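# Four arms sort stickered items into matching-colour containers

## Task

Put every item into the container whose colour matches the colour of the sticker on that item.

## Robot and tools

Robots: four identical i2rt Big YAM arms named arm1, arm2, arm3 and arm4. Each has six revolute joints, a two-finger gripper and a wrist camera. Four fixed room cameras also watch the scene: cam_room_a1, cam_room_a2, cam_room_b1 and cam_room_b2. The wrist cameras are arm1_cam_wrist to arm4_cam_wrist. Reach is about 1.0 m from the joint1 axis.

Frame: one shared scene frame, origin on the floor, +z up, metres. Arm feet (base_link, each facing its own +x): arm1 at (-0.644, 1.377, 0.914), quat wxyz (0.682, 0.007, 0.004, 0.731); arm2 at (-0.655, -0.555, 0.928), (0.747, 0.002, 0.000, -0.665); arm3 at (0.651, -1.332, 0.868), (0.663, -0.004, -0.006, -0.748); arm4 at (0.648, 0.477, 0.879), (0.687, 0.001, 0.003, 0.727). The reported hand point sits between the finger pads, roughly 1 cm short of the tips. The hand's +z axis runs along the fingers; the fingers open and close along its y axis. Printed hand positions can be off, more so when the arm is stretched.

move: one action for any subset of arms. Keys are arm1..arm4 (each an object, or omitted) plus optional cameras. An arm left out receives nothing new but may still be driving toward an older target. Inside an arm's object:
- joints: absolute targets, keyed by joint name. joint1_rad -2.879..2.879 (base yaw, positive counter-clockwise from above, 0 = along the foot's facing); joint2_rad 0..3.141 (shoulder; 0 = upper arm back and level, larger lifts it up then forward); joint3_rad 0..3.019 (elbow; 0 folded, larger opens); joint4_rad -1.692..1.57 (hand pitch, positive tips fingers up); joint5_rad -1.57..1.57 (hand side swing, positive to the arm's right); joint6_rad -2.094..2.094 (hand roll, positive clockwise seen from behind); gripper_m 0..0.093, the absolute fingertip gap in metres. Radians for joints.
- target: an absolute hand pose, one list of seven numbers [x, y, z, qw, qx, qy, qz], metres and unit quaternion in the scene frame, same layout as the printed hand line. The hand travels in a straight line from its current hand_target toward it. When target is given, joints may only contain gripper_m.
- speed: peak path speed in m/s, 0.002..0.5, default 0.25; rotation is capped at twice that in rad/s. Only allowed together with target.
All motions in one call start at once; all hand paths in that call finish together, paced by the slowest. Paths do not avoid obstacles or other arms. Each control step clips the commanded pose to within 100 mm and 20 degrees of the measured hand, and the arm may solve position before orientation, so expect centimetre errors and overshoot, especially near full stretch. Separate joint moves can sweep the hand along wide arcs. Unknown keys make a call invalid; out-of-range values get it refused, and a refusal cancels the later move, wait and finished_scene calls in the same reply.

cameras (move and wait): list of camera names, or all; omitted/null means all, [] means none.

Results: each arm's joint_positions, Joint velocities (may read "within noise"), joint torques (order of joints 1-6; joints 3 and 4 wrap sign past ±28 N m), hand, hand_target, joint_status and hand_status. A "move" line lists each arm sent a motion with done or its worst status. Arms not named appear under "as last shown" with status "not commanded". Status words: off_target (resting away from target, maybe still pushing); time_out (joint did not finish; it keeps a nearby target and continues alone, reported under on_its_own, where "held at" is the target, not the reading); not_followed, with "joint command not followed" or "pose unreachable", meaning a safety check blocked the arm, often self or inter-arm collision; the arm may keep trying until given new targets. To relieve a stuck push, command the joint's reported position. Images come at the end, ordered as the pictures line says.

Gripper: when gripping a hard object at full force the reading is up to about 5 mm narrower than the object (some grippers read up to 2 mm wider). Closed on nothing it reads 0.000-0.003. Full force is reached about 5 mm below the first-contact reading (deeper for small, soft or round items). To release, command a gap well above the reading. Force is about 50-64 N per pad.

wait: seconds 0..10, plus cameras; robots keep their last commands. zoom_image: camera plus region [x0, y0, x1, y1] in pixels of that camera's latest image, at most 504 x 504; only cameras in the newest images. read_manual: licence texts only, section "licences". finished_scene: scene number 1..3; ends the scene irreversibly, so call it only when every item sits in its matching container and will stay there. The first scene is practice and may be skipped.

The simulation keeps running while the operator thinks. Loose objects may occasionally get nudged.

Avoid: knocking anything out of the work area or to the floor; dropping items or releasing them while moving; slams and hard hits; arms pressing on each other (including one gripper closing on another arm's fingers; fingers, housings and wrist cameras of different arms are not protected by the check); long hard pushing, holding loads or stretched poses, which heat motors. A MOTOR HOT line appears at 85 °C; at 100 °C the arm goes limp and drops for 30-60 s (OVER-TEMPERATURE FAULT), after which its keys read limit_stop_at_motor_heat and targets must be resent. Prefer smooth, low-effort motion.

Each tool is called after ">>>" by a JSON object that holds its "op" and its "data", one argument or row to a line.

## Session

>>> {"op": "move", "data": {
  "arm1": {"joints":{"joint1_rad":1.56,"joint2_rad":1.45,"joint3_rad":0.84,"joint4_rad":-0.45,"joint5_rad":0,"joint6_rad":0,"gripper_m":0.092}},
  "arm2": {"joints":{"joint1_rad":-1.6,"joint2_rad":1.45,"joint3_rad":0.84,"joint4_rad":-0.45,"joint5_rad":0,"joint6_rad":0,"gripper_m":0.092}},
  "arm3": {"joints":{"joint1_rad":1.69,"joint2_rad":1.3,"joint3_rad":0.95,"joint4_rad":-0.7,"joint5_rad":0,"joint6_rad":0,"gripper_m":0.092}},
  "arm4": {"joints":{"joint1_rad":-1.64,"joint2_rad":1.3,"joint3_rad":0.95,"joint4_rad":-0.7,"joint5_rad":0,"joint6_rad":0,"gripper_m":0.092}}
}}

Scene clock: 1.93 s.
Joint torques (N m): arm1=[-1.9 -7.53 11.36 1.69 0.05 -0.05] | arm2=[1.14 -11.16 9.8 2.4 -0.06 -0.08] | arm3=[1.32 -11.22 9.69 1.26 0.11 -0.1] | arm4=[1.2 -10.99 9.85 1.2 0.04 0.17]
Motor temperatures (°C): arm1=[20 23 26 23 21 21 21] | arm2=[23 24 25 22 22 20 23] | arm3=[24 23 23 23 24 23 23] | arm4=[22 22 23 22 24 21 24]
Heat: arm1: hottest joint3_rad 26 °C; arm2: hottest joint3_rad 25 °C; arm3: hottest joint1_rad 24 °C; arm4: hottest joint5_rad 24 °C.
move: arm1 done; arm2 done; arm3 done; arm4 done
Joint velocities: within noise
arm1.joint_positions: joint1_rad=+1.561 joint2_rad=+1.438 joint3_rad=+0.820 joint4_rad=-0.466 joint5_rad=-0.002 joint6_rad=+0.007 gripper_m=+0.09206
arm1.joint_status: all done
arm1.hand: x=-1.1072 y=+1.3500 z=+0.9974 quat_wxyz=(+0.007, +0.968, +0.026, -0.248) (m; scene frame)
arm1.hand_target: x=-1.1186 y=+1.3500 z=+1.0027 quat_wxyz=(+0.006, +0.965, +0.028, -0.260) (m; scene frame)
arm1.hand_status: not commanded
arm2.joint_positions: joint1_rad=-1.605 joint2_rad=+1.434 joint3_rad=+0.840 joint4_rad=-0.466 joint5_rad=+0.001 joint6_rad=+0.015 gripper_m=+0.09209
arm2.joint_status: all done
arm2.hand: x=-1.1278 y=-0.5941 z=+1.0135 quat_wxyz=(-0.010, -0.967, -0.033, +0.251) (m; scene frame)
arm2.hand_target: x=-1.1303 y=-0.5969 z=+1.0084 quat_wxyz=(-0.010, -0.967, -0.043, +0.251) (m; scene frame)
arm2.hand_status: not commanded
arm3.joint_positions: joint1_rad=+1.686 joint2_rad=+1.304 joint3_rad=+0.942 joint4_rad=-0.708 joint5_rad=-0.001 joint6_rad=+0.006 gripper_m=+0.09206
arm3.joint_status: all done
arm3.hand: x=+1.1135 y=-1.3320 z=+1.0308 quat_wxyz=(-0.248, -0.003, -0.969, +0.006) (m; scene frame)
arm3.hand_target: x=+1.1178 y=-1.3306 z=+1.0373 quat_wxyz=(-0.258, +0.001, -0.966, +0.007) (m; scene frame)
arm3.hand_status: not commanded
arm4.joint_positions: joint1_rad=-1.645 joint2_rad=+1.300 joint3_rad=+0.930 joint4_rad=-0.711 joint5_rad=+0.001 joint6_rad=-0.012 gripper_m=+0.09212
arm4.joint_status: all done
arm4.hand: x=+1.1063 y=+0.4694 z=+1.0352 quat_wxyz=(-0.240, -0.002, -0.971, +0.006) (m; scene frame)
arm4.hand_target: x=+1.1159 y=+0.4715 z=+1.0462 quat_wxyz=(-0.255, -0.006, -0.967, +0.003) (m; scene frame)
arm4.hand_status: not commanded
pictures: arm1_cam_wrist, arm2_cam_wrist, arm3_cam_wrist, arm4_cam_wrist, cam_room_a1, cam_room_a2, cam_room_b1, cam_room_b2
Images, in order (width x height): arm1_cam_wrist 672x504, arm2_cam_wrist 672x504, arm3_cam_wrist 672x504, arm4_cam_wrist 672x504, cam_room_a1 672x504, cam_room_a2 672x504, cam_room_b1 672x504, cam_room_b2 672x504.

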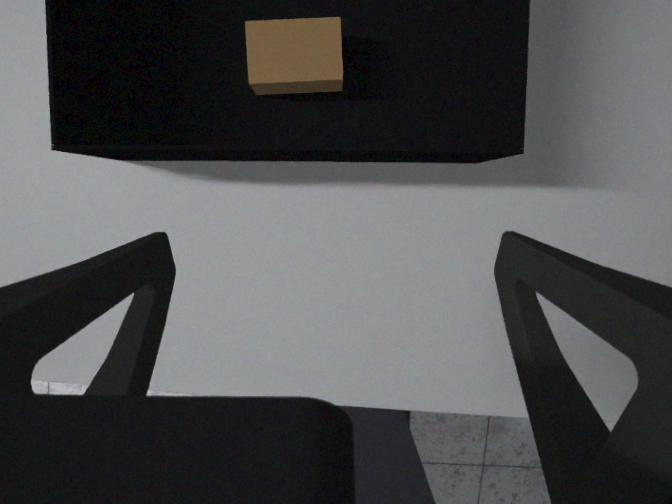

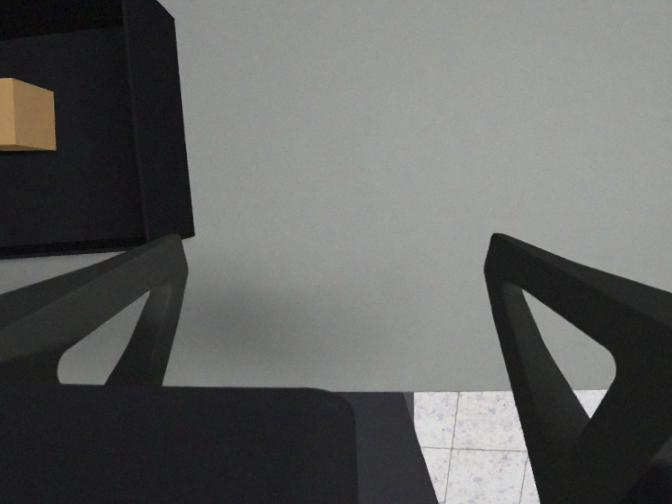

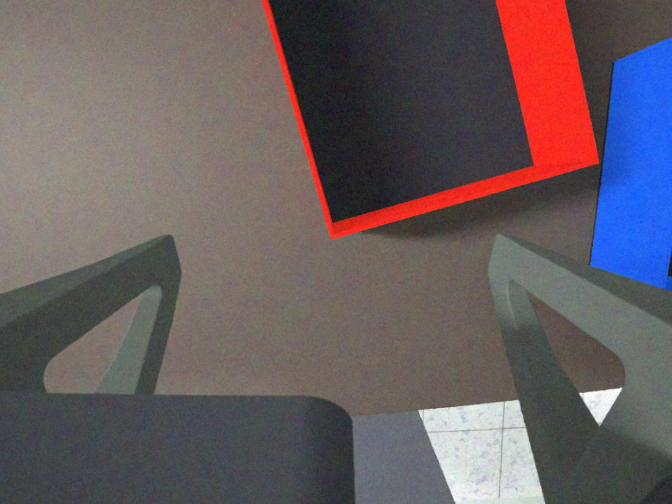

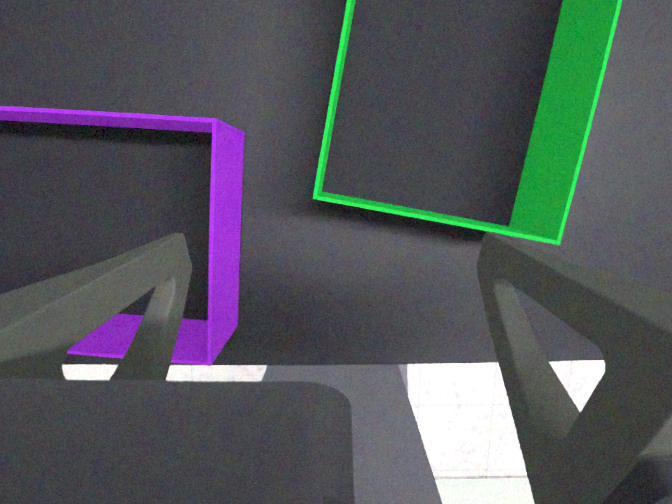

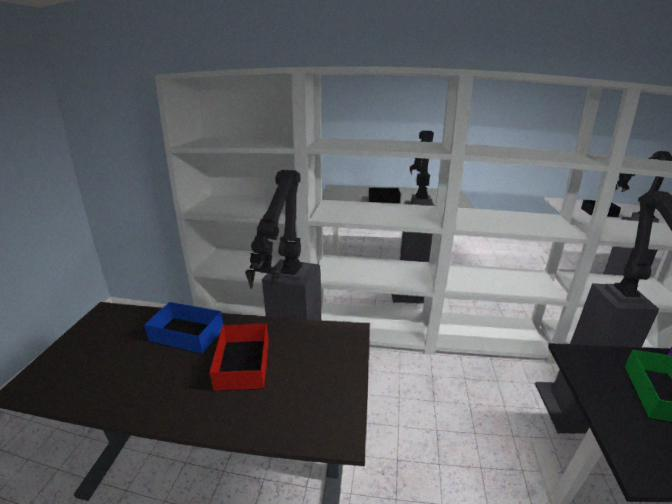

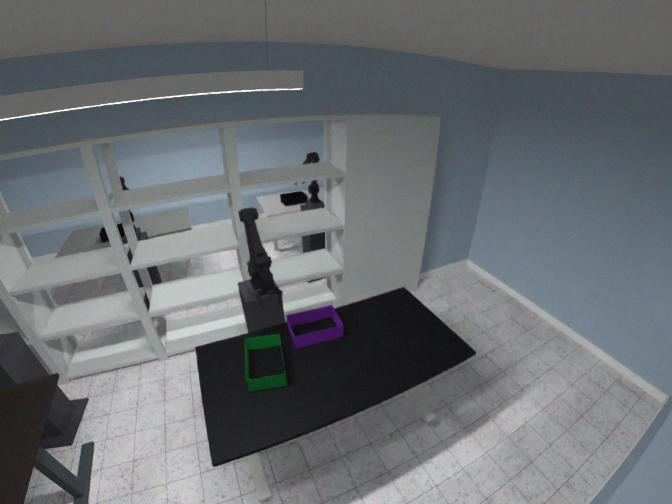

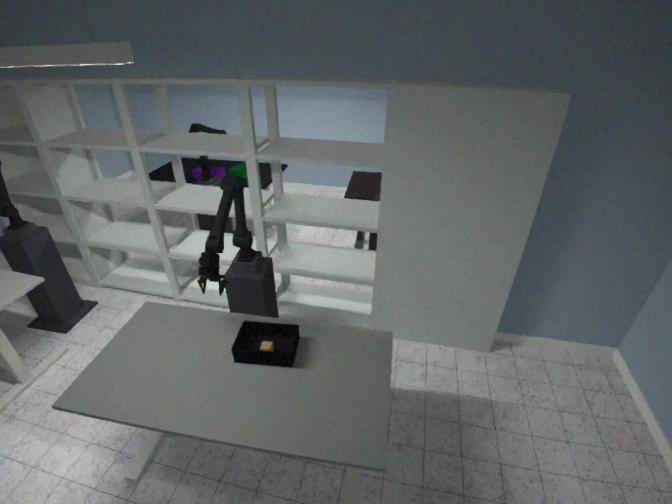

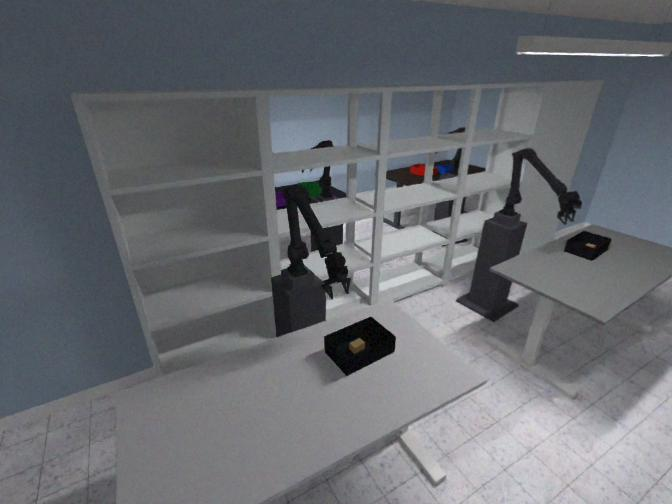

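>>> {"op": "zoom_image", "data": {
  "camera": "cam_room_b1",
  "region": [230, 315, 310, 375]
}}

>>> {"op": "zoom_image", "data": {
  "camera": "cam_room_b2",
  "region": [320, 315, 400, 375]
}}

>>> {"op": "zoom_image", "data": {
  "camera": "cam_room_b2",
  "region": [560, 225, 620, 270]
}}

Scaled by 6.300.

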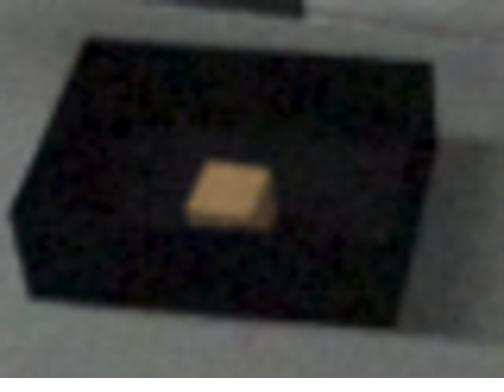

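Scaled by 6.300.

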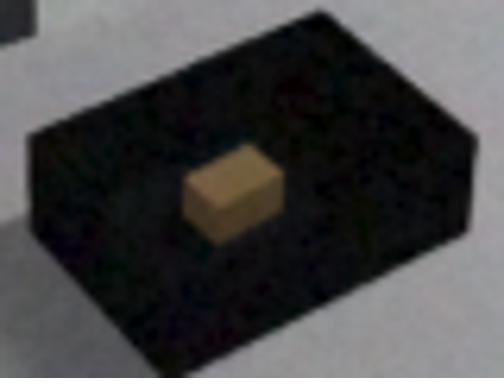

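Scaled by 8.400.

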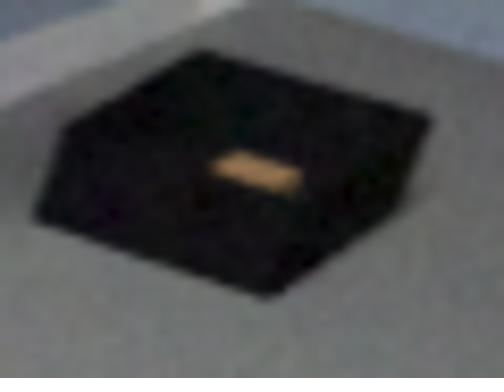

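>>> {"op": "move", "data": {
  "arm1": {"target":[-1.20,1.322,0.89,0,-0.9659,0,0.2588],"speed":0.3},
  "arm2": {"target":[-1.165,-0.83,0.95,0,-0.9659,0,0.2588],"speed":0.3},
  "cameras": ["arm1_cam_wrist","arm2_cam_wrist"]
}}

Scene clock: 15.57 s.
Joint torques (N m): arm1=[-0.79 -11.69 11.28 1.74 0.13 0.12] | arm2=[0.09 -15.38 12.49 1.1 0.41 0.2] | arm3=[1.44 -11.28 9.7 1.31 0.1 -0.1] | arm4=[1.26 -10.75 9.92 1.25 0.06 0.16]
Motor temperatures (°C): arm1=[20 24 27 23 21 21 21] | arm2=[23 24 26 22 22 20 23] | arm3=[24 23 25 23 24 23 23] | arm4=[22 22 24 22 24 21 24]
Heat: arm1: hottest joint3_rad 27 °C; arm2: hottest joint3_rad 26 °C; arm3: hottest joint3_rad 25 °C; arm4: hottest joint3_rad 24 °C.
move: arm1 off_target; arm2 off_target
Joint velocities: within noise
arm1.joint_positions: joint1_rad=+1.609 joint2_rad=+1.849 joint3_rad=+0.938 joint4_rad=-0.210 joint5_rad=+0.052 joint6_rad=+0.096 gripper_m=+0.09206
arm1.joint_status: not commanded
arm1.hand: x=-1.1746 y=+1.3297 z=+0.8754 quat_wxyz=(-0.004, +0.973, +0.000, -0.232) (m; scene frame)
arm1.hand_target: x=-1.1987 y=+1.3220 z=+0.8910 quat_wxyz=(+0.000, +0.966, +0.000, -0.259) (m; scene frame)
arm1.hand_status: off_target (0.030 m and 3.2 deg from the pose sent, 0.145 m and 3.3 deg at the start)
arm2.joint_positions: joint1_rad=-1.104 joint2_rad=+1.785 joint3_rad=+1.075 joint4_rad=-0.413 joint5_rad=+0.271 joint6_rad=+0.497 gripper_m=+0.09209
arm2.joint_status: not commanded
arm2.hand: x=-1.1497 y=-0.8262 z=+0.9473 quat_wxyz=(+0.001, -0.967, -0.012, +0.255) (m; scene frame)
arm2.hand_target: x=-1.1645 y=-0.8296 z=+0.9503 quat_wxyz=(+0.000, -0.966, +0.000, +0.259) (m; scene frame)
arm2.hand_status: off_target (0.016 m and 1.5 deg from the pose sent, 0.247 m and 4.1 deg at the start)
arm3, arm4: as last shown
pictures: arm1_cam_wrist, arm2_cam_wrist
Images, in order (width x height): arm1_cam_wrist 672x504, arm2_cam_wrist 672x504.

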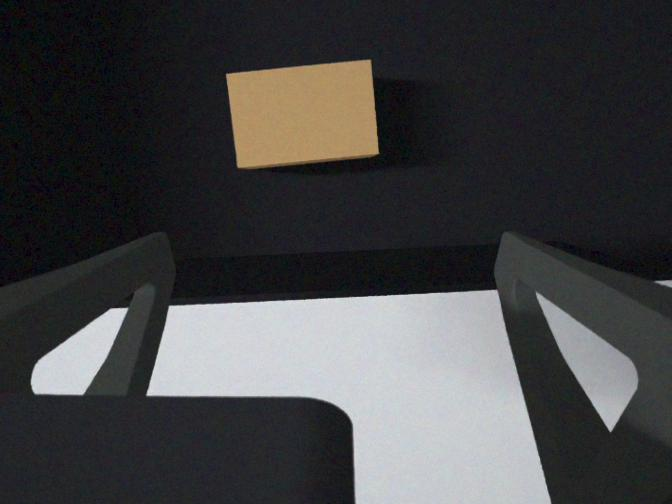

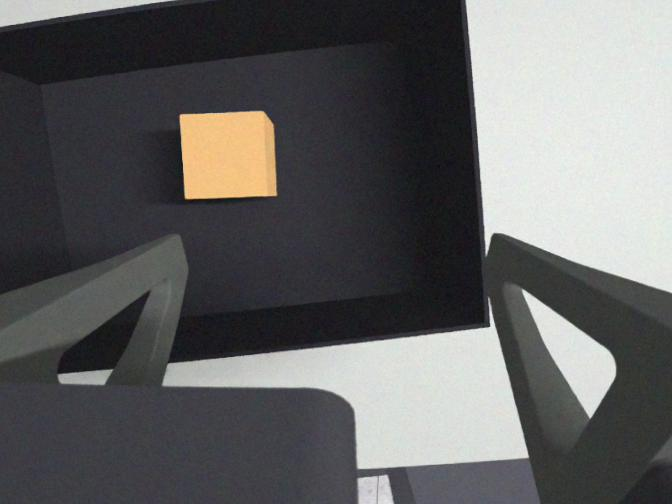

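>>> {"op": "move", "data": {
  "arm1": {"target":[-1.238,1.312,0.86,0,-0.9659,0,0.2588],"speed":0.25},
  "arm2": {"target":[-1.215,-0.892,0.87,0,-0.9659,0,0.2588],"speed":0.25},
  "cameras": ["arm1_cam_wrist","arm2_cam_wrist"]
}}

Scene clock: 24.87 s.
Joint torques (N m): arm1=[-0.73 -12.98 11.3 1.77 0.13 0.1] | arm2=[1.08 -19.55 12.07 2.02 0.44 0.23] | arm3=[1.32 -11.4 9.66 1.31 0.1 -0.11] | arm4=[0.97 -11.11 9.94 1.14 0.07 0.17]
Motor temperatures (°C): arm1=[20 24 28 23 21 21 21] | arm2=[23 25 28 22 22 20 23] | arm3=[24 23 26 23 24 23 23] | arm4=[22 22 25 22 24 21 24]
Heat: arm1: hottest joint3_rad 28 °C; arm2: hottest joint3_rad 28 °C; arm3: hottest joint3_rad 26 °C; arm4: hottest joint3_rad 25 °C.
move: arm1 off_target; arm2 off_target
Joint velocities: within noise
arm1.joint_positions: joint1_rad=+1.620 joint2_rad=+1.977 joint3_rad=+1.052 joint4_rad=-0.190 joint5_rad=+0.058 joint6_rad=+0.105 gripper_m=+0.09206
arm1.joint_status: not commanded
arm1.hand: x=-1.2135 y=+1.3207 z=+0.8482 quat_wxyz=(-0.004, +0.972, +0.000, -0.235) (m; scene frame)
arm1.hand_target: x=-1.2368 y=+1.3120 z=+0.8609 quat_wxyz=(+0.000, +0.966, +0.000, -0.259) (m; scene frame)
arm1.hand_status: off_target (0.029 m and 2.9 deg from the pose sent, 0.068 m and 3.2 deg at the start)
arm2.joint_positions: joint1_rad=-1.072 joint2_rad=+2.083 joint3_rad=+1.294 joint4_rad=-0.381 joint5_rad=+0.289 joint6_rad=+0.538 gripper_m=+0.09209
arm2.joint_status: not commanded
arm2.hand: x=-1.1969 y=-0.8778 z=+0.8625 quat_wxyz=(+0.012, -0.970, -0.009, +0.241) (m; scene frame)
arm2.hand_target: x=-1.2140 y=-0.8913 z=+0.8706 quat_wxyz=(+0.000, -0.966, +0.000, +0.259) (m; scene frame)
arm2.hand_status: off_target (0.024 m and 2.7 deg from the pose sent, 0.121 m and 1.5 deg at the start)
arm3, arm4: as last shown
pictures: arm1_cam_wrist, arm2_cam_wrist
Images, in order (width x height): arm1_cam_wrist 672x504, arm2_cam_wrist 672x504.

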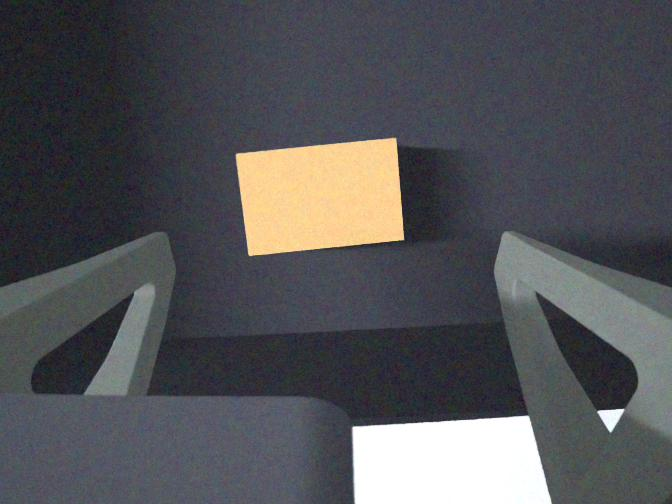

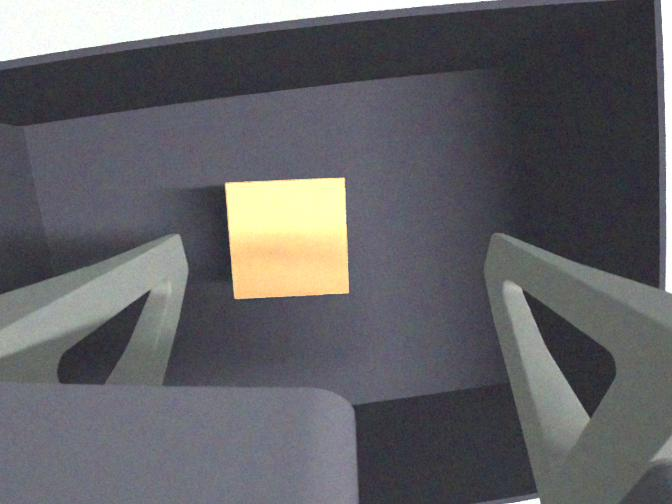

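>>> {"op": "move", "data": {
  "arm1": {"target":[-1.239,1.306,0.752,0,-0.9659,0,0.2588],"speed":0.15},
  "arm2": {"target":[-1.208,-0.909,0.754,0,-0.9659,0,0.2588],"speed":0.15},
  "cameras": ["arm1_cam_wrist","arm2_cam_wrist"]
}}

>>> {"op": "move", "data": {
  "arm1": {"joints":{"gripper_m":0.035}},
  "arm2": {"joints":{"gripper_m":0.028}},
  "cameras": ["arm1_cam_wrist","arm2_cam_wrist"]
}}

Scene clock: 31.43 s.
Joint torques (N m): arm1=[-0.79 -13.92 8.12 1.65 0.11 0.14] | arm2=[1.44 -19.96 10.22 2.24 0.45 0.21] | arm3=[1.2 -11.34 9.69 1.29 0.1 -0.11] | arm4=[1.38 -10.64 9.91 1.17 0.05 0.15]
Motor temperatures (°C): arm1=[20 24 28 23 21 21 21] | arm2=[23 25 28 22 22 20 23] | arm3=[24 24 26 23 24 23 23] | arm4=[22 22 26 22 24 21 24]
Heat: arm1: hottest joint3_rad 28 °C; arm2: hottest joint3_rad 28 °C; arm3: hottest joint3_rad 26 °C; arm4: hottest joint3_rad 26 °C.
move: arm1 off_target; arm2 off_target
Joint velocities: within noise
arm1.joint_positions: joint1_rad=+1.632 joint2_rad=+2.223 joint3_rad=+1.094 joint4_rad=+0.031 joint5_rad=+0.065 joint6_rad=+0.114 gripper_m=+0.09206
arm1.joint_status: not commanded
arm1.hand: x=-1.2236 y=+1.3141 z=+0.7492 quat_wxyz=(-0.004, +0.970, +0.000, -0.244) (m; scene frame)
arm1.hand_target: x=-1.2383 y=+1.3059 z=+0.7524 quat_wxyz=(+0.000, +0.966, +0.000, -0.259) (m; scene frame)
arm1.hand_status: off_target (0.018 m and 1.8 deg from the pose sent, 0.101 m and 2.9 deg at the start)
arm2.joint_positions: joint1_rad=-1.046 joint2_rad=+2.309 joint3_rad=+1.342 joint4_rad=-0.199 joint5_rad=+0.302 joint6_rad=+0.567 gripper_m=+0.09209
arm2.joint_status: not commanded
arm2.hand: x=-1.1965 y=-0.8950 z=+0.7576 quat_wxyz=(+0.010, -0.969, -0.006, +0.246) (m; scene frame)
arm2.hand_target: x=-1.2074 y=-0.9086 z=+0.7547 quat_wxyz=(+0.000, -0.966, +0.000, +0.259) (m; scene frame)
arm2.hand_status: off_target (0.019 m and 2.0 deg from the pose sent, 0.114 m and 2.7 deg at the start)
arm3, arm4: as last shown
pictures: arm1_cam_wrist, arm2_cam_wrist
Images, in order (width x height): arm1_cam_wrist 672x504, arm2_cam_wrist 672x504.

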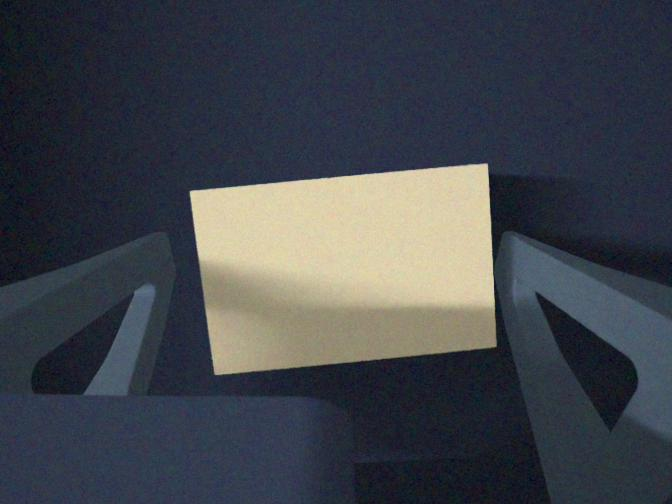

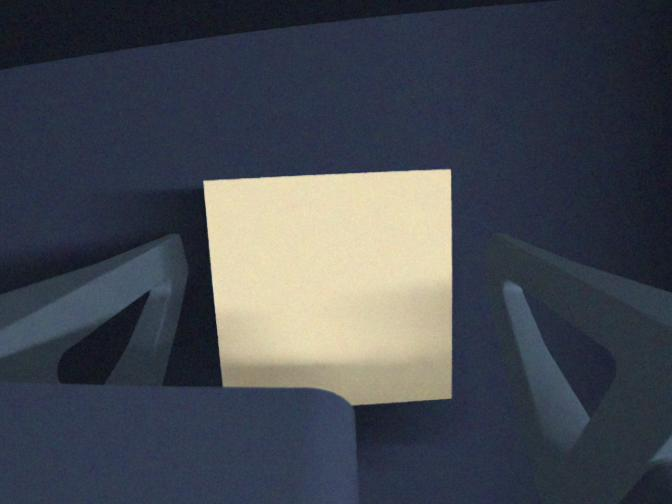

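Scene clock: 32.07 s.
Joint torques (N m): arm1=[-0.91 -14.27 8.18 1.7 0.1 0.11] | arm2=[1.32 -19.84 10.21 2.18 0.38 0.18] | arm3=[1.32 -11.16 9.7 1.33 0.1 -0.1] | arm4=[1.14 -11.28 9.94 1.17 0.11 0.2]
Motor temperatures (°C): arm1=[20 24 28 23 21 21 21] | arm2=[23 25 28 22 22 20 23] | arm3=[24 24 26 23 24 23 23] | arm4=[22 22 26 22 24 21 24]
Heat: arm1: hottest joint3_rad 28 °C; arm2: hottest joint3_rad 28 °C; arm3: hottest joint3_rad 26 °C; arm4: hottest joint3_rad 26 °C.
move: arm1 off_target; arm2 off_target
Joint velocities: within noise
arm1.joint_positions: joint1_rad=+1.632 joint2_rad=+2.223 joint3_rad=+1.094 joint4_rad=+0.032 joint5_rad=+0.064 joint6_rad=+0.115 gripper_m=+0.06956
arm1.joint_status: gripper_m off_target (ended at +0.06959, target +0.03500)
arm1.hand: x=-1.2238 y=+1.3140 z=+0.7493 quat_wxyz=(-0.004, +0.970, +0.000, -0.244) (m; scene frame)
arm1.hand_target: x=-1.2384 y=+1.3059 z=+0.7524 quat_wxyz=(+0.000, +0.966, +0.000, -0.259) (m; scene frame)
arm1.hand_status: not commanded
arm2.joint_positions: joint1_rad=-1.046 joint2_rad=+2.309 joint3_rad=+1.342 joint4_rad=-0.197 joint5_rad=+0.303 joint6_rad=+0.570 gripper_m=+0.05334
arm2.joint_status: gripper_m off_target (ended at +0.05337, target +0.02800)
arm2.hand: x=-1.1969 y=-0.8950 z=+0.7578 quat_wxyz=(+0.010, -0.969, -0.005, +0.247) (m; scene frame)
arm2.hand_target: x=-1.2074 y=-0.9086 z=+0.7547 quat_wxyz=(+0.000, -0.966, +0.000, +0.259) (m; scene frame)
arm2.hand_status: not commanded
arm3, arm4: as last shown
pictures: arm1_cam_wrist, arm2_cam_wrist
Images, in order (width x height): arm1_cam_wrist 672x504, arm2_cam_wrist 672x504.

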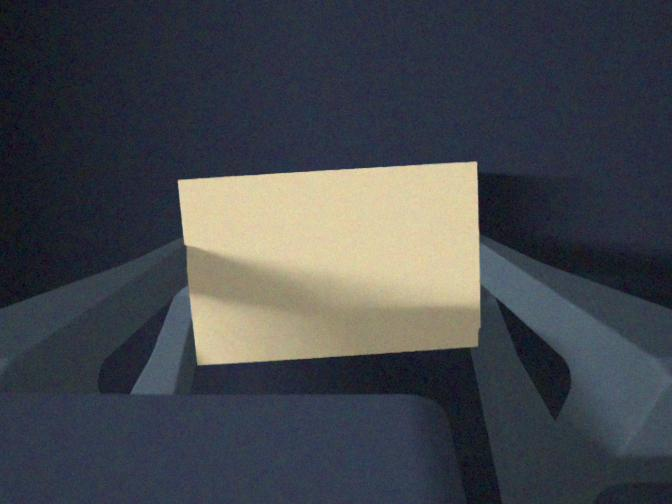

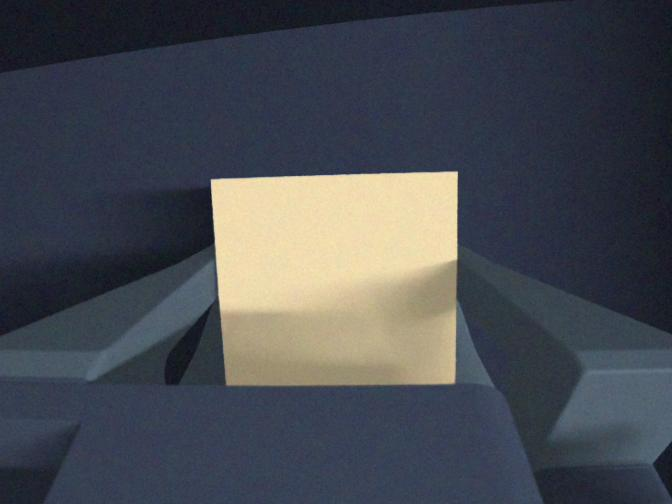

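>>> {"op": "move", "data": {
  "arm1": {"target":[-1.20,1.312,0.99,0,-0.9659,0,0.2588],"speed":0.3},
  "arm2": {"target":[-1.15,-0.88,0.99,0,-0.9659,0,0.2588],"speed":0.3},
  "cameras": []
}}

>>> {"op": "move", "data": {
  "arm1": {"joints":{"joint2_rad":1.0,"joint3_rad":1.1,"joint4_rad":0.42,"joint5_rad":0,"joint6_rad":0}},
  "arm2": {"joints":{"joint2_rad":1.0,"joint3_rad":1.1,"joint4_rad":0.42,"joint5_rad":0,"joint6_rad":0}},
  "cameras": ["arm1_cam_wrist","arm2_cam_wrist","cam_room_b1","cam_room_b2"]
}}

>>> {"op": "zoom_image", "data": {
  "camera": "cam_room_b1",
  "region": [190, 130, 310, 270]
}}

>>> {"op": "zoom_image", "data": {
  "camera": "cam_room_b2",
  "region": [280, 140, 400, 280]
}}

Scene clock: 42.90 s.
Joint torques (N m): arm1=[-1.55 -12.34 11.67 0.77 0.04 0.11] | arm2=[1.49 -17.96 9.09 1.16 0.45 0.21] | arm3=[1.44 -11.46 9.7 1.31 0.11 -0.11] | arm4=[0.85 -10.93 9.98 1.2 0.1 0.16]
Motor temperatures (°C): arm1=[20 24 29 23 21 21 22] | arm2=[23 25 29 22 22 20 23] | arm3=[24 24 27 23 24 23 23] | arm4=[22 22 27 22 24 21 24]
Heat: arm1: hottest joint3_rad 29 °C; arm2: hottest joint3_rad 29 °C; arm3: hottest joint3_rad 27 °C; arm4: hottest joint3_rad 27 °C.
move: arm1 off_target; arm2 off_target
Joint velocities: within noise
arm1.joint_positions: joint1_rad=+1.632 joint2_rad=+1.676 joint3_rad=+1.042 joint4_rad=-0.452 joint5_rad=+0.064 joint6_rad=+0.115 gripper_m=+0.06956
arm1.joint_status: not commanded
arm1.hand: x=-1.1907 y=+1.3172 z=+0.9788 quat_wxyz=(-0.003, +0.968, +0.000, -0.249) (m; scene frame)
arm1.hand_target: x=-1.1996 y=+1.3120 z=+0.9900 quat_wxyz=(+0.000, +0.966, +0.000, -0.259) (m; scene frame)
arm1.hand_status: off_target (0.015 m and 1.2 deg from the pose sent, 0.242 m and 1.8 deg at the start)
arm2.joint_positions: joint1_rad=-1.025 joint2_rad=+1.779 joint3_rad=+1.226 joint4_rad=-0.562 joint5_rad=+0.312 joint6_rad=+0.588 gripper_m=+0.05334
arm2.joint_status: not commanded
arm2.hand: x=-1.1580 y=-0.8802 z=+0.9989 quat_wxyz=(-0.006, -0.963, -0.001, +0.268) (m; scene frame)
arm2.hand_target: x=-1.1500 y=-0.8799 z=+0.9901 quat_wxyz=(+0.000, -0.966, +0.000, +0.259) (m; scene frame)
arm2.hand_status: off_target (0.012 m and 1.4 deg from the pose sent, 0.237 m and 1.8 deg at the start)
arm3, arm4: as last shown
pictures: none
No camera images: "cameras" was empty.

Scene clock: 44.53 s.
Joint torques (N m): arm1=[-1.44 -3.9 14 1.96 -0.06 0] | arm2=[1.38 -6.71 13.49 2.91 -0.18 -0.08] | arm3=[1.38 -11.4 9.73 1.31 0.1 -0.1] | arm4=[1.08 -10.99 9.95 1.07 0.07 0.15]
Motor temperatures (°C): arm1=[20 24 29 23 21 21 22] | arm2=[23 25 30 22 22 20 23] | arm3=[24 24 27 23 24 23 23] | arm4=[22 22 27 22 24 21 24]
Heat: arm1: hottest joint3_rad 29 °C; arm2: hottest joint3_rad 30 °C; arm3: hottest joint3_rad 27 °C; arm4: hottest joint3_rad 27 °C.
move: arm1 done; arm2 done
Joint velocities: within noise
arm1.joint_positions: joint1_rad=+1.632 joint2_rad=+1.001 joint3_rad=+1.075 joint4_rad=+0.405 joint5_rad=+0.002 joint6_rad=+0.008 gripper_m=+0.06955
arm1.joint_status: all done
arm1.hand: x=-1.1042 y=+1.3150 z=+1.5487 quat_wxyz=(+0.058, +0.512, +0.032, -0.857) (m; scene frame)
arm1.hand_target: x=-1.0972 y=+1.3123 z=+1.5674 quat_wxyz=(+0.058, +0.493, +0.036, -0.867) (m; scene frame)
arm1.hand_status: not commanded
arm2.joint_positions: joint1_rad=-1.023 joint2_rad=+0.993 joint3_rad=+1.082 joint4_rad=+0.401 joint5_rad=+0.004 joint6_rad=+0.015 gripper_m=+0.05328
arm2.joint_status: all done
arm2.hand: x=-1.0267 y=-0.8460 z=+1.5607 quat_wxyz=(-0.284, -0.490, -0.164, +0.808) (m; scene frame)
arm2.hand_target: x=-1.0231 y=-0.8480 z=+1.5728 quat_wxyz=(-0.284, -0.475, -0.166, +0.816) (m; scene frame)
arm2.hand_status: not commanded
arm3, arm4: as last shown
pictures: arm1_cam_wrist, arm2_cam_wrist, cam_room_b1, cam_room_b2
Images, in order (width x height): arm1_cam_wrist 672x504, arm2_cam_wrist 672x504, cam_room_b1 672x504, cam_room_b2 672x504.

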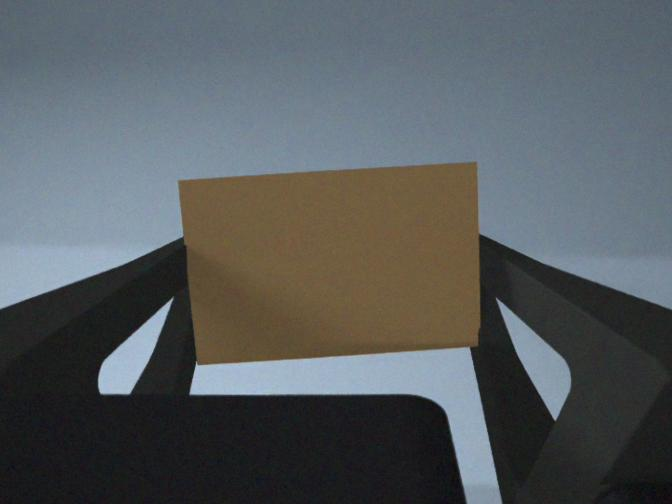

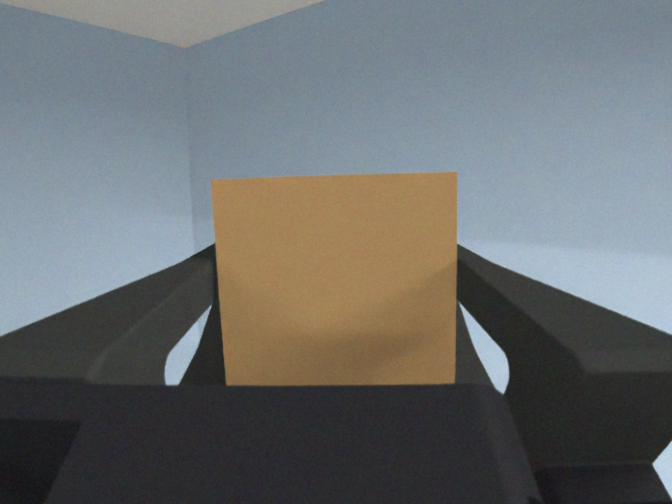

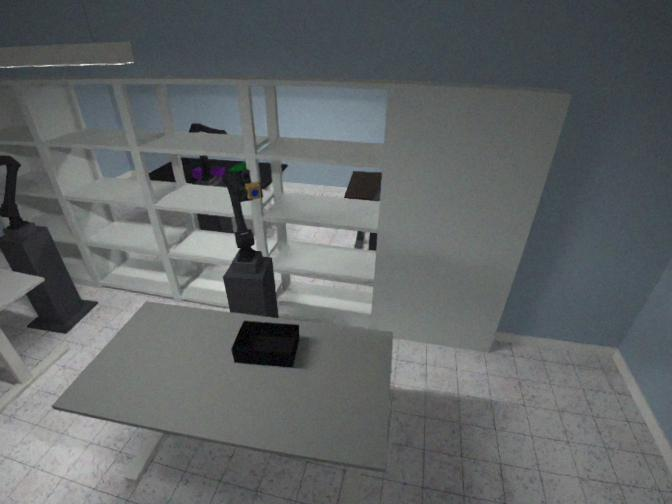

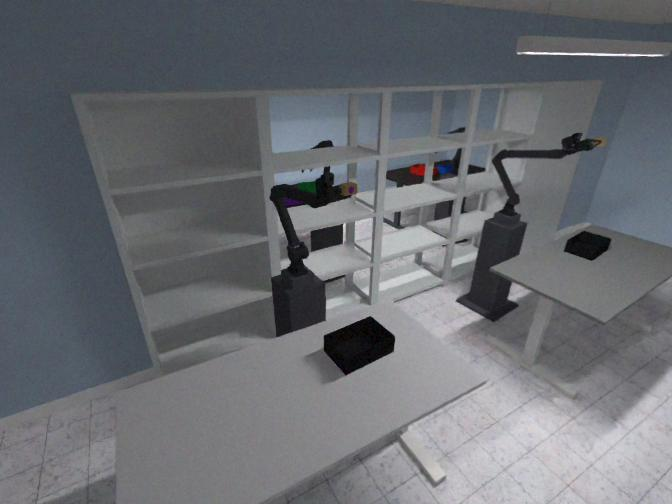

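Scaled by 3.600.

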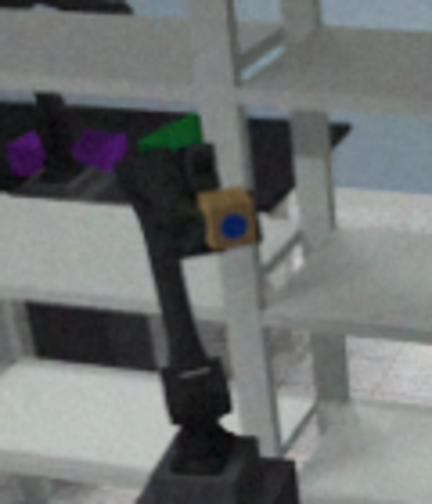

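Scaled by 3.600.

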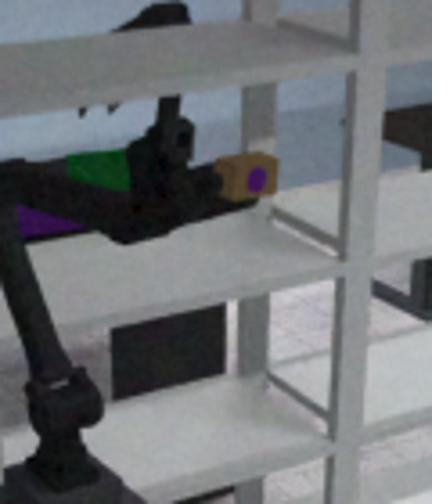

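>>> {"op": "move", "data": {
  "arm1": {"joints":{"joint4_rad":-1.15,"joint1_rad":-2.28}},
  "arm2": {"joints":{"joint4_rad":-1.15,"joint1_rad":1.264}},
  "arm3": {"joints":{"joint1_rad":1.15}},
  "arm4": {"joints":{"joint1_rad":-1.24}},
  "cameras": ["arm3_cam_wrist","arm4_cam_wrist"]
}}

>>> {"op": "move", "data": {
  "arm1": {"target":[-0.04,0.93,1.12,0.2458,0.3025,0.9173,-0.0811],"speed":0.35},
  "arm2": {"target":[0.08,-0.70,1.12,0.2468,0.2904,0.9212,-0.0778],"speed":0.35},
  "arm3": {"joints":{"joint2_rad":1.0,"joint3_rad":1.1,"joint4_rad":-1.15}},
  "arm4": {"joints":{"joint2_rad":1.0,"joint3_rad":1.1,"joint4_rad":-1.15}},
  "cameras": ["arm1_cam_wrist","arm2_cam_wrist"]
}}

Scene clock: 59.40 s.
Joint torques (N m): arm1=[-1.26 -3.84 13.79 1.26 -0.01 0.12] | arm2=[0.73 -7.77 13.11 1.28 0.11 -0.06] | arm3=[0.79 -11.22 9.72 1.33 0 -0.11] | arm4=[0.91 -10.87 9.89 1.28 0.06 0.16]
Motor temperatures (°C): arm1=[20 24 32 23 22 22 22] | arm2=[23 25 30 22 22 20 24] | arm3=[24 24 27 23 24 23 23] | arm4=[22 22 29 22 24 21 24]
Heat: arm1: hottest joint3_rad 32 °C; arm2: hottest joint3_rad 30 °C; arm3: hottest joint3_rad 27 °C; arm4: hottest joint3_rad 29 °C.
move: arm1 done; arm2 done; arm3 done; arm4 done
Joint velocities: within noise
arm1.joint_positions: joint1_rad=-2.288 joint2_rad=+1.005 joint3_rad=+1.074 joint4_rad=-1.152 joint5_rad=+0.001 joint6_rad=-0.008 gripper_m=+0.06958
arm1.joint_status: all done
arm1.hand: x=-0.3426 y=+1.1511 z=+1.2049 quat_wxyz=(-0.221, -0.305, -0.923, +0.080) (m; scene frame)
arm1.hand_target: x=-0.3371 y=+1.1510 z=+1.2195 quat_wxyz=(-0.237, -0.304, -0.919, +0.082) (m; scene frame)
arm1.hand_status: not commanded
arm2.joint_positions: joint1_rad=+1.263 joint2_rad=+1.005 joint3_rad=+1.082 joint4_rad=-1.138 joint5_rad=-0.003 joint6_rad=+0.012 gripper_m=+0.05325
arm2.joint_status: all done
arm2.hand: x=-0.2856 y=-0.6277 z=+1.2299 quat_wxyz=(-0.252, -0.098, -0.963, +0.020) (m; scene frame)
arm2.hand_target: x=-0.2857 y=-0.6278 z=+1.2395 quat_wxyz=(-0.257, -0.092, -0.962, +0.023) (m; scene frame)
arm2.hand_status: not commanded
arm3.joint_positions: joint1_rad=+1.154 joint2_rad=+1.304 joint3_rad=+0.942 joint4_rad=-0.708 joint5_rad=+0.001 joint6_rad=+0.005 gripper_m=+0.09206
arm3.joint_status: all done
arm3.hand: x=+1.0479 y=-1.5669 z=+1.0339 quat_wxyz=(-0.241, -0.258, -0.933, +0.072) (m; scene frame)
arm3.hand_target: x=+1.0508 y=-1.5704 z=+1.0405 quat_wxyz=(-0.250, -0.257, -0.930, +0.075) (m; scene frame)
arm3.hand_status: not commanded
arm4.joint_positions: joint1_rad=-1.233 joint2_rad=+1.300 joint3_rad=+0.930 joint4_rad=-0.711 joint5_rad=+0.000 joint6_rad=-0.012 gripper_m=+0.09212
arm4.joint_status: all done
arm4.hand: x=+1.0713 y=+0.6535 z=+1.0348 quat_wxyz=(-0.235, +0.196, -0.951, -0.045) (m; scene frame)
arm4.hand_target: x=+1.0815 y=+0.6540 z=+1.0457 quat_wxyz=(-0.250, +0.186, -0.949, -0.048) (m; scene frame)
arm4.hand_status: not commanded
pictures: arm3_cam_wrist, arm4_cam_wrist
Images, in order (width x height): arm3_cam_wrist 672x504, arm4_cam_wrist 672x504.

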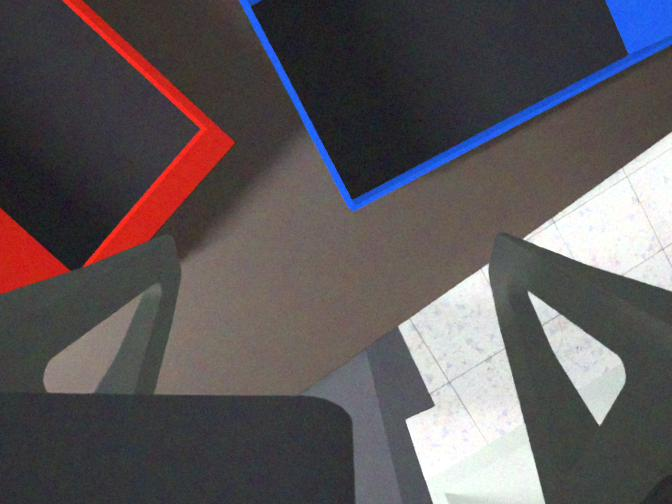

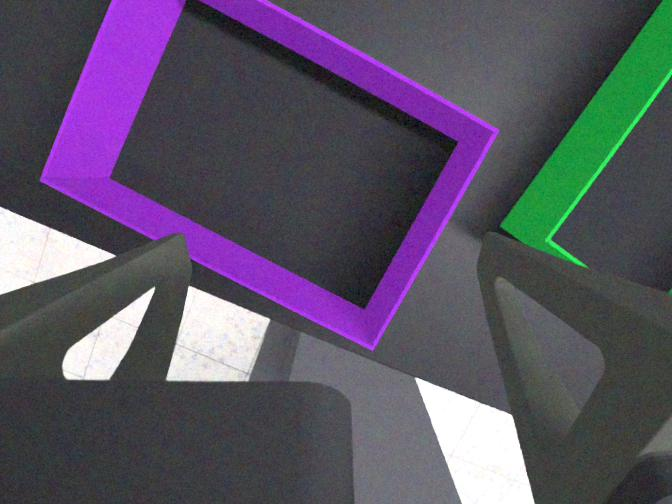

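Scene clock: 61.47 s.
Joint torques (N m): arm1=[-1.26 -19.08 17.48 0.69 -0.03 0.11] | arm2=[1.49 -22.77 16.83 1.05 0.41 0.22] | arm3=[0.91 -6.18 11.99 0.72 0.02 -0.11] | arm4=[0.5 -5.89 10.63 0.24 0.07 0.16]
Motor temperatures (°C): arm1=[20 24 32 23 22 22 22] | arm2=[23 25 31 22 22 20 24] | arm3=[24 24 28 23 24 23 23] | arm4=[22 22 29 22 24 21 24]
Heat: arm1: hottest joint3_rad 32 °C; arm2: hottest joint3_rad 31 °C; arm3: hottest joint3_rad 28 °C; arm4: hottest joint3_rad 29 °C.
move: arm1 off_target; arm2 off_target; arm3 done; arm4 done
Joint velocities: within noise
arm1.joint_positions: joint1_rad=-2.288 joint2_rad=+1.999 joint3_rad=+1.869 joint4_rad=-0.969 joint5_rad=-0.007 joint6_rad=-0.007 gripper_m=+0.06958
arm1.joint_status: not commanded
arm1.hand: x=-0.0577 y=+0.9359 z=+1.0816 quat_wxyz=(-0.214, -0.305, -0.925, +0.073) (m; scene frame)
arm1.hand_target: x=-0.0420 y=+0.9315 z=+1.1202 quat_wxyz=(-0.246, -0.302, -0.917, +0.081) (m; scene frame)
arm1.hand_status: off_target (0.043 m and 3.8 deg from the pose sent, 0.384 m and 2.9 deg at the start)
arm2.joint_positions: joint1_rad=+1.305 joint2_rad=+2.034 joint3_rad=+1.901 joint4_rad=-1.002 joint5_rad=+0.227 joint6_rad=+0.398 gripper_m=+0.05327
arm2.joint_status: not commanded
arm2.hand: x=+0.0630 y=-0.7034 z=+1.0985 quat_wxyz=(-0.228, -0.286, -0.927, +0.081) (m; scene frame)
arm2.hand_target: x=+0.0785 y=-0.6998 z=+1.1201 quat_wxyz=(-0.248, -0.290, -0.921, +0.077) (m; scene frame)
arm2.hand_status: off_target (0.028 m and 2.4 deg from the pose sent, 0.389 m and 23.6 deg at the start)
arm3.joint_positions: joint1_rad=+1.154 joint2_rad=+0.998 joint3_rad=+1.073 joint4_rad=-1.142 joint5_rad=+0.001 joint6_rad=+0.005 gripper_m=+0.09206
arm3.joint_status: all done
arm3.hand: x=+0.9708 y=-1.5192 z=+1.1692 quat_wxyz=(-0.242, -0.258, -0.932, +0.072) (m; scene frame)
arm3.hand_target: x=+0.9733 y=-1.5220 z=+1.1811 quat_wxyz=(-0.250, -0.257, -0.930, +0.075) (m; scene frame)
arm3.hand_status: not commanded
arm4.joint_positions: joint1_rad=-1.233 joint2_rad=+0.992 joint3_rad=+1.077 joint4_rad=-1.138 joint5_rad=+0.000 joint6_rad=-0.012 gripper_m=+0.09212
arm4.joint_status: all done
arm4.hand: x=+0.9945 y=+0.6217 z=+1.1805 quat_wxyz=(-0.249, +0.195, -0.948, -0.048) (m; scene frame)
arm4.hand_target: x=+0.9983 y=+0.6203 z=+1.1877 quat_wxyz=(-0.250, +0.186, -0.949, -0.048) (m; scene frame)
arm4.hand_status: not commanded
pictures: arm1_cam_wrist, arm2_cam_wrist
Images, in order (width x height): arm1_cam_wrist 672x504, arm2_cam_wrist 672x504.

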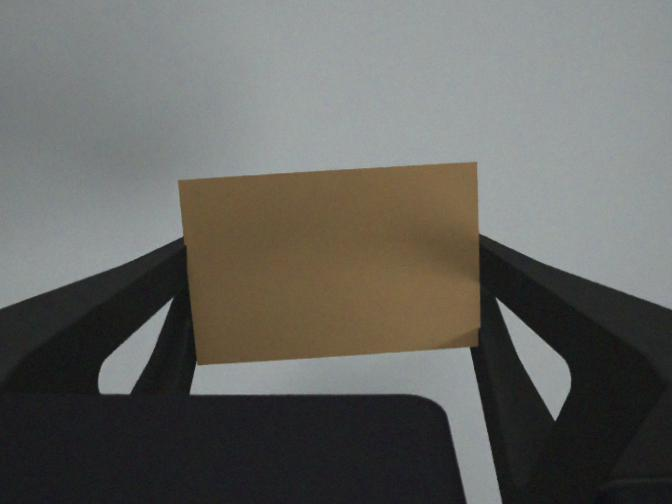

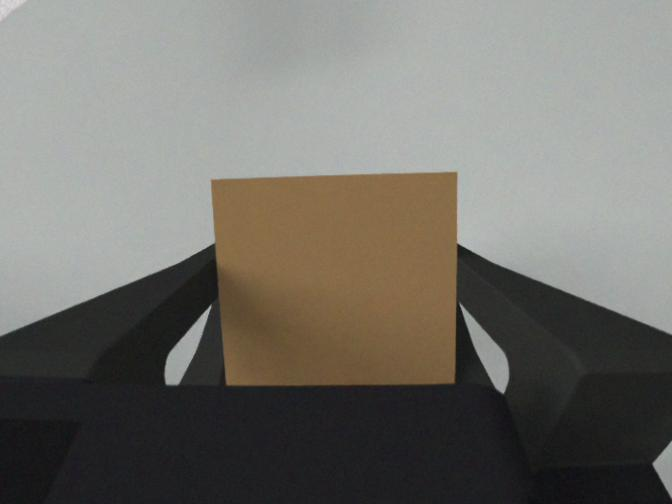

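>>> {"op": "move", "data": {
  "arm1": {"target":[-0.04,0.93,1.035,0.2458,0.3025,0.9173,-0.0811],"speed":0.2},
  "arm2": {"target":[0.08,-0.70,1.04,0.2468,0.2904,0.9212,-0.0778],"speed":0.2},
  "arm3": {"joints":{"joint1_rad":-2.28,"gripper_m":0.094}},
  "arm4": {"joints":{"joint1_rad":0.92,"gripper_m":0.094}},
  "cameras": []
}}

>>> {"op": "move", "data": {
  "arm1": {"target":[-0.04,0.93,1.0,0.2458,0.3025,0.9173,-0.0811],"speed":0.05},
  "arm2": {"target":[0.08,-0.70,1.005,0.2468,0.2904,0.9212,-0.0778],"speed":0.05},
  "cameras": ["arm2_cam_wrist"]
}}

Scene clock: 77.23 s.
Joint torques (N m): arm1=[-1.2 -18.73 11.74 1.85 -0.01 0.08] | arm2=[1.49 -22.36 10.95 2.48 0.37 0.21] | arm3=[0.79 -7.41 11.88 0.88 -0.06 -0.07] | arm4=[0.56 -6.24 10.82 0.46 0.11 0.14]
Motor temperatures (°C): arm1=[20 26 33 23 21 21 22] | arm2=[23 25 32 22 22 20 24] | arm3=[24 24 29 23 24 23 23] | arm4=[22 22 33 22 24 21 24]
Heat: arm1: hottest joint3_rad 33 °C; arm2: hottest joint3_rad 32 °C; arm3: hottest joint3_rad 29 °C; arm4: hottest joint3_rad 33 °C.
move: arm1 off_target; arm2 off_target; arm3 done; arm4 done
Joint velocities: within noise
arm1.joint_positions: joint1_rad=-2.288 joint2_rad=+2.040 joint3_rad=+1.779 joint4_rad=-0.800 joint5_rad=-0.007 joint6_rad=-0.006 gripper_m=+0.06958
arm1.joint_status: not commanded
arm1.hand: x=-0.0494 y=+0.9292 z=+1.0275 quat_wxyz=(-0.232, -0.304, -0.921, +0.079) (m; scene frame)
arm1.hand_target: x=-0.0401 y=+0.9302 z=+1.0352 quat_wxyz=(-0.246, -0.303, -0.917, +0.081) (m; scene frame)
arm1.hand_status: off_target (0.012 m and 1.6 deg from the pose sent, 0.050 m and 3.8 deg at the start)
arm2.joint_positions: joint1_rad=+1.305 joint2_rad=+2.069 joint3_rad=+1.830 joint4_rad=-0.852 joint5_rad=+0.228 joint6_rad=+0.399 gripper_m=+0.05327
arm2.joint_status: not commanded
arm2.hand: x=+0.0755 y=-0.7052 z=+1.0551 quat_wxyz=(-0.248, -0.288, -0.922, +0.078) (m; scene frame)
arm2.hand_target: x=+0.0795 y=-0.7000 z=+1.0401 quat_wxyz=(-0.247, -0.290, -0.921, +0.078) (m; scene frame)
arm2.hand_status: off_target (0.017 m and 0.4 deg from the pose sent, 0.061 m and 2.4 deg at the start)
arm3.joint_positions: joint1_rad=-2.273 joint2_rad=+1.005 joint3_rad=+1.073 joint4_rad=-1.148 joint5_rad=+0.002 joint6_rad=+0.002 gripper_m=+0.09395
arm3.joint_status: all done
arm3.hand: x=+0.3975 y=-1.0535 z=+1.1591 quat_wxyz=(+0.092, -0.889, +0.390, +0.219) (m; scene frame)
arm3.hand_target: x=+0.3967 y=-1.0490 z=+1.1741 quat_wxyz=(+0.098, -0.885, +0.391, +0.232) (m; scene frame)
arm3.hand_status: not commanded
arm4.joint_positions: joint1_rad=+0.920 joint2_rad=+0.996 joint3_rad=+1.077 joint4_rad=-1.138 joint5_rad=-0.001 joint6_rad=-0.011 gripper_m=+0.09387
arm4.joint_status: all done
arm4.hand: x=+0.3392 y=+0.6881 z=+1.1821 quat_wxyz=(-0.073, +0.926, -0.278, -0.245) (m; scene frame)
arm4.hand_target: x=+0.3376 y=+0.6898 z=+1.1907 quat_wxyz=(-0.073, +0.923, -0.284, -0.248) (m; scene frame)
arm4.hand_status: not commanded
pictures: none
No camera images: "cameras" was empty.

Scene clock: 78.47 s.
Joint torques (N m): arm1=[-1.32 -16.21 10.33 1.87 -0.03 0.11] | arm2=[1.32 -21.6 10.3 2.47 0.35 0.2] | arm3=[0.79 -7.36 11.86 0.88 -0.06 -0.06] | arm4=[1.08 -5.89 10.7 0.36 0.1 0.15]
Motor temperatures (°C): arm1=[20 26 33 23 21 21 22] | arm2=[23 26 32 22 22 20 24] | arm3=[24 24 29 23 24 23 23] | arm4=[22 22 33 22 24 21 24]
Heat: arm1: hottest joint3_rad 33 °C; arm2: hottest joint3_rad 32 °C; arm3: hottest joint3_rad 29 °C; arm4: hottest joint3_rad 33 °C.
move: arm1 off_target; arm2 off_target
Joint velocities: within noise
arm1.joint_positions: joint1_rad=-2.288 joint2_rad=+2.041 joint3_rad=+1.746 joint4_rad=-0.723 joint5_rad=-0.007 joint6_rad=-0.006 gripper_m=+0.06958
arm1.joint_status: not commanded
arm1.hand: x=-0.0447 y=+0.9255 z=+1.0205 quat_wxyz=(-0.252, -0.302, -0.915, +0.086) (m; scene frame)
arm1.hand_target: x=-0.0405 y=+0.9303 z=+1.0004 quat_wxyz=(-0.246, -0.303, -0.917, +0.081) (m; scene frame)
arm1.hand_status: off_target (0.021 m and 0.9 deg from the pose sent, 0.029 m and 1.7 deg at the start)
arm2.joint_positions: joint1_rad=+1.305 joint2_rad=+2.087 joint3_rad=+1.788 joint4_rad=-0.776 joint5_rad=+0.229 joint6_rad=+0.399 gripper_m=+0.05327
arm2.joint_status: not commanded
arm2.hand: x=+0.0783 y=-0.7057 z=+1.0306 quat_wxyz=(-0.256, -0.288, -0.919, +0.078) (m; scene frame)
arm2.hand_target: x=+0.0791 y=-0.7000 z=+1.0055 quat_wxyz=(-0.247, -0.290, -0.921, +0.078) (m; scene frame)
arm2.hand_status: off_target (0.026 m and 1.1 deg from the pose sent, 0.051 m and 0.4 deg at the start)
arm3, arm4: as last shown
pictures: arm2_cam_wrist
Images, in order (width x height): arm2_cam_wrist 672x504.

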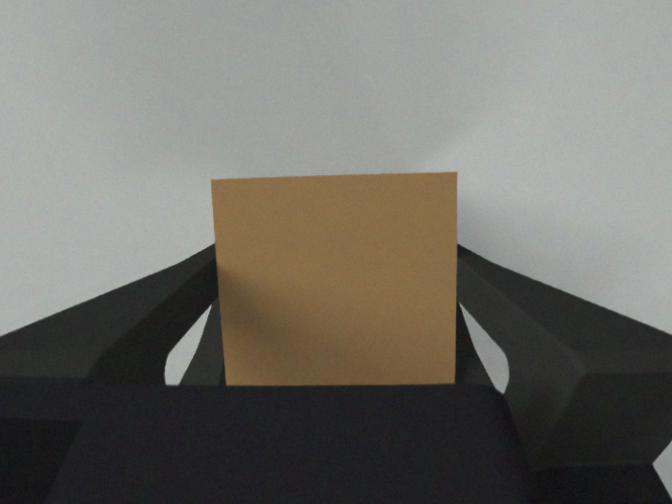

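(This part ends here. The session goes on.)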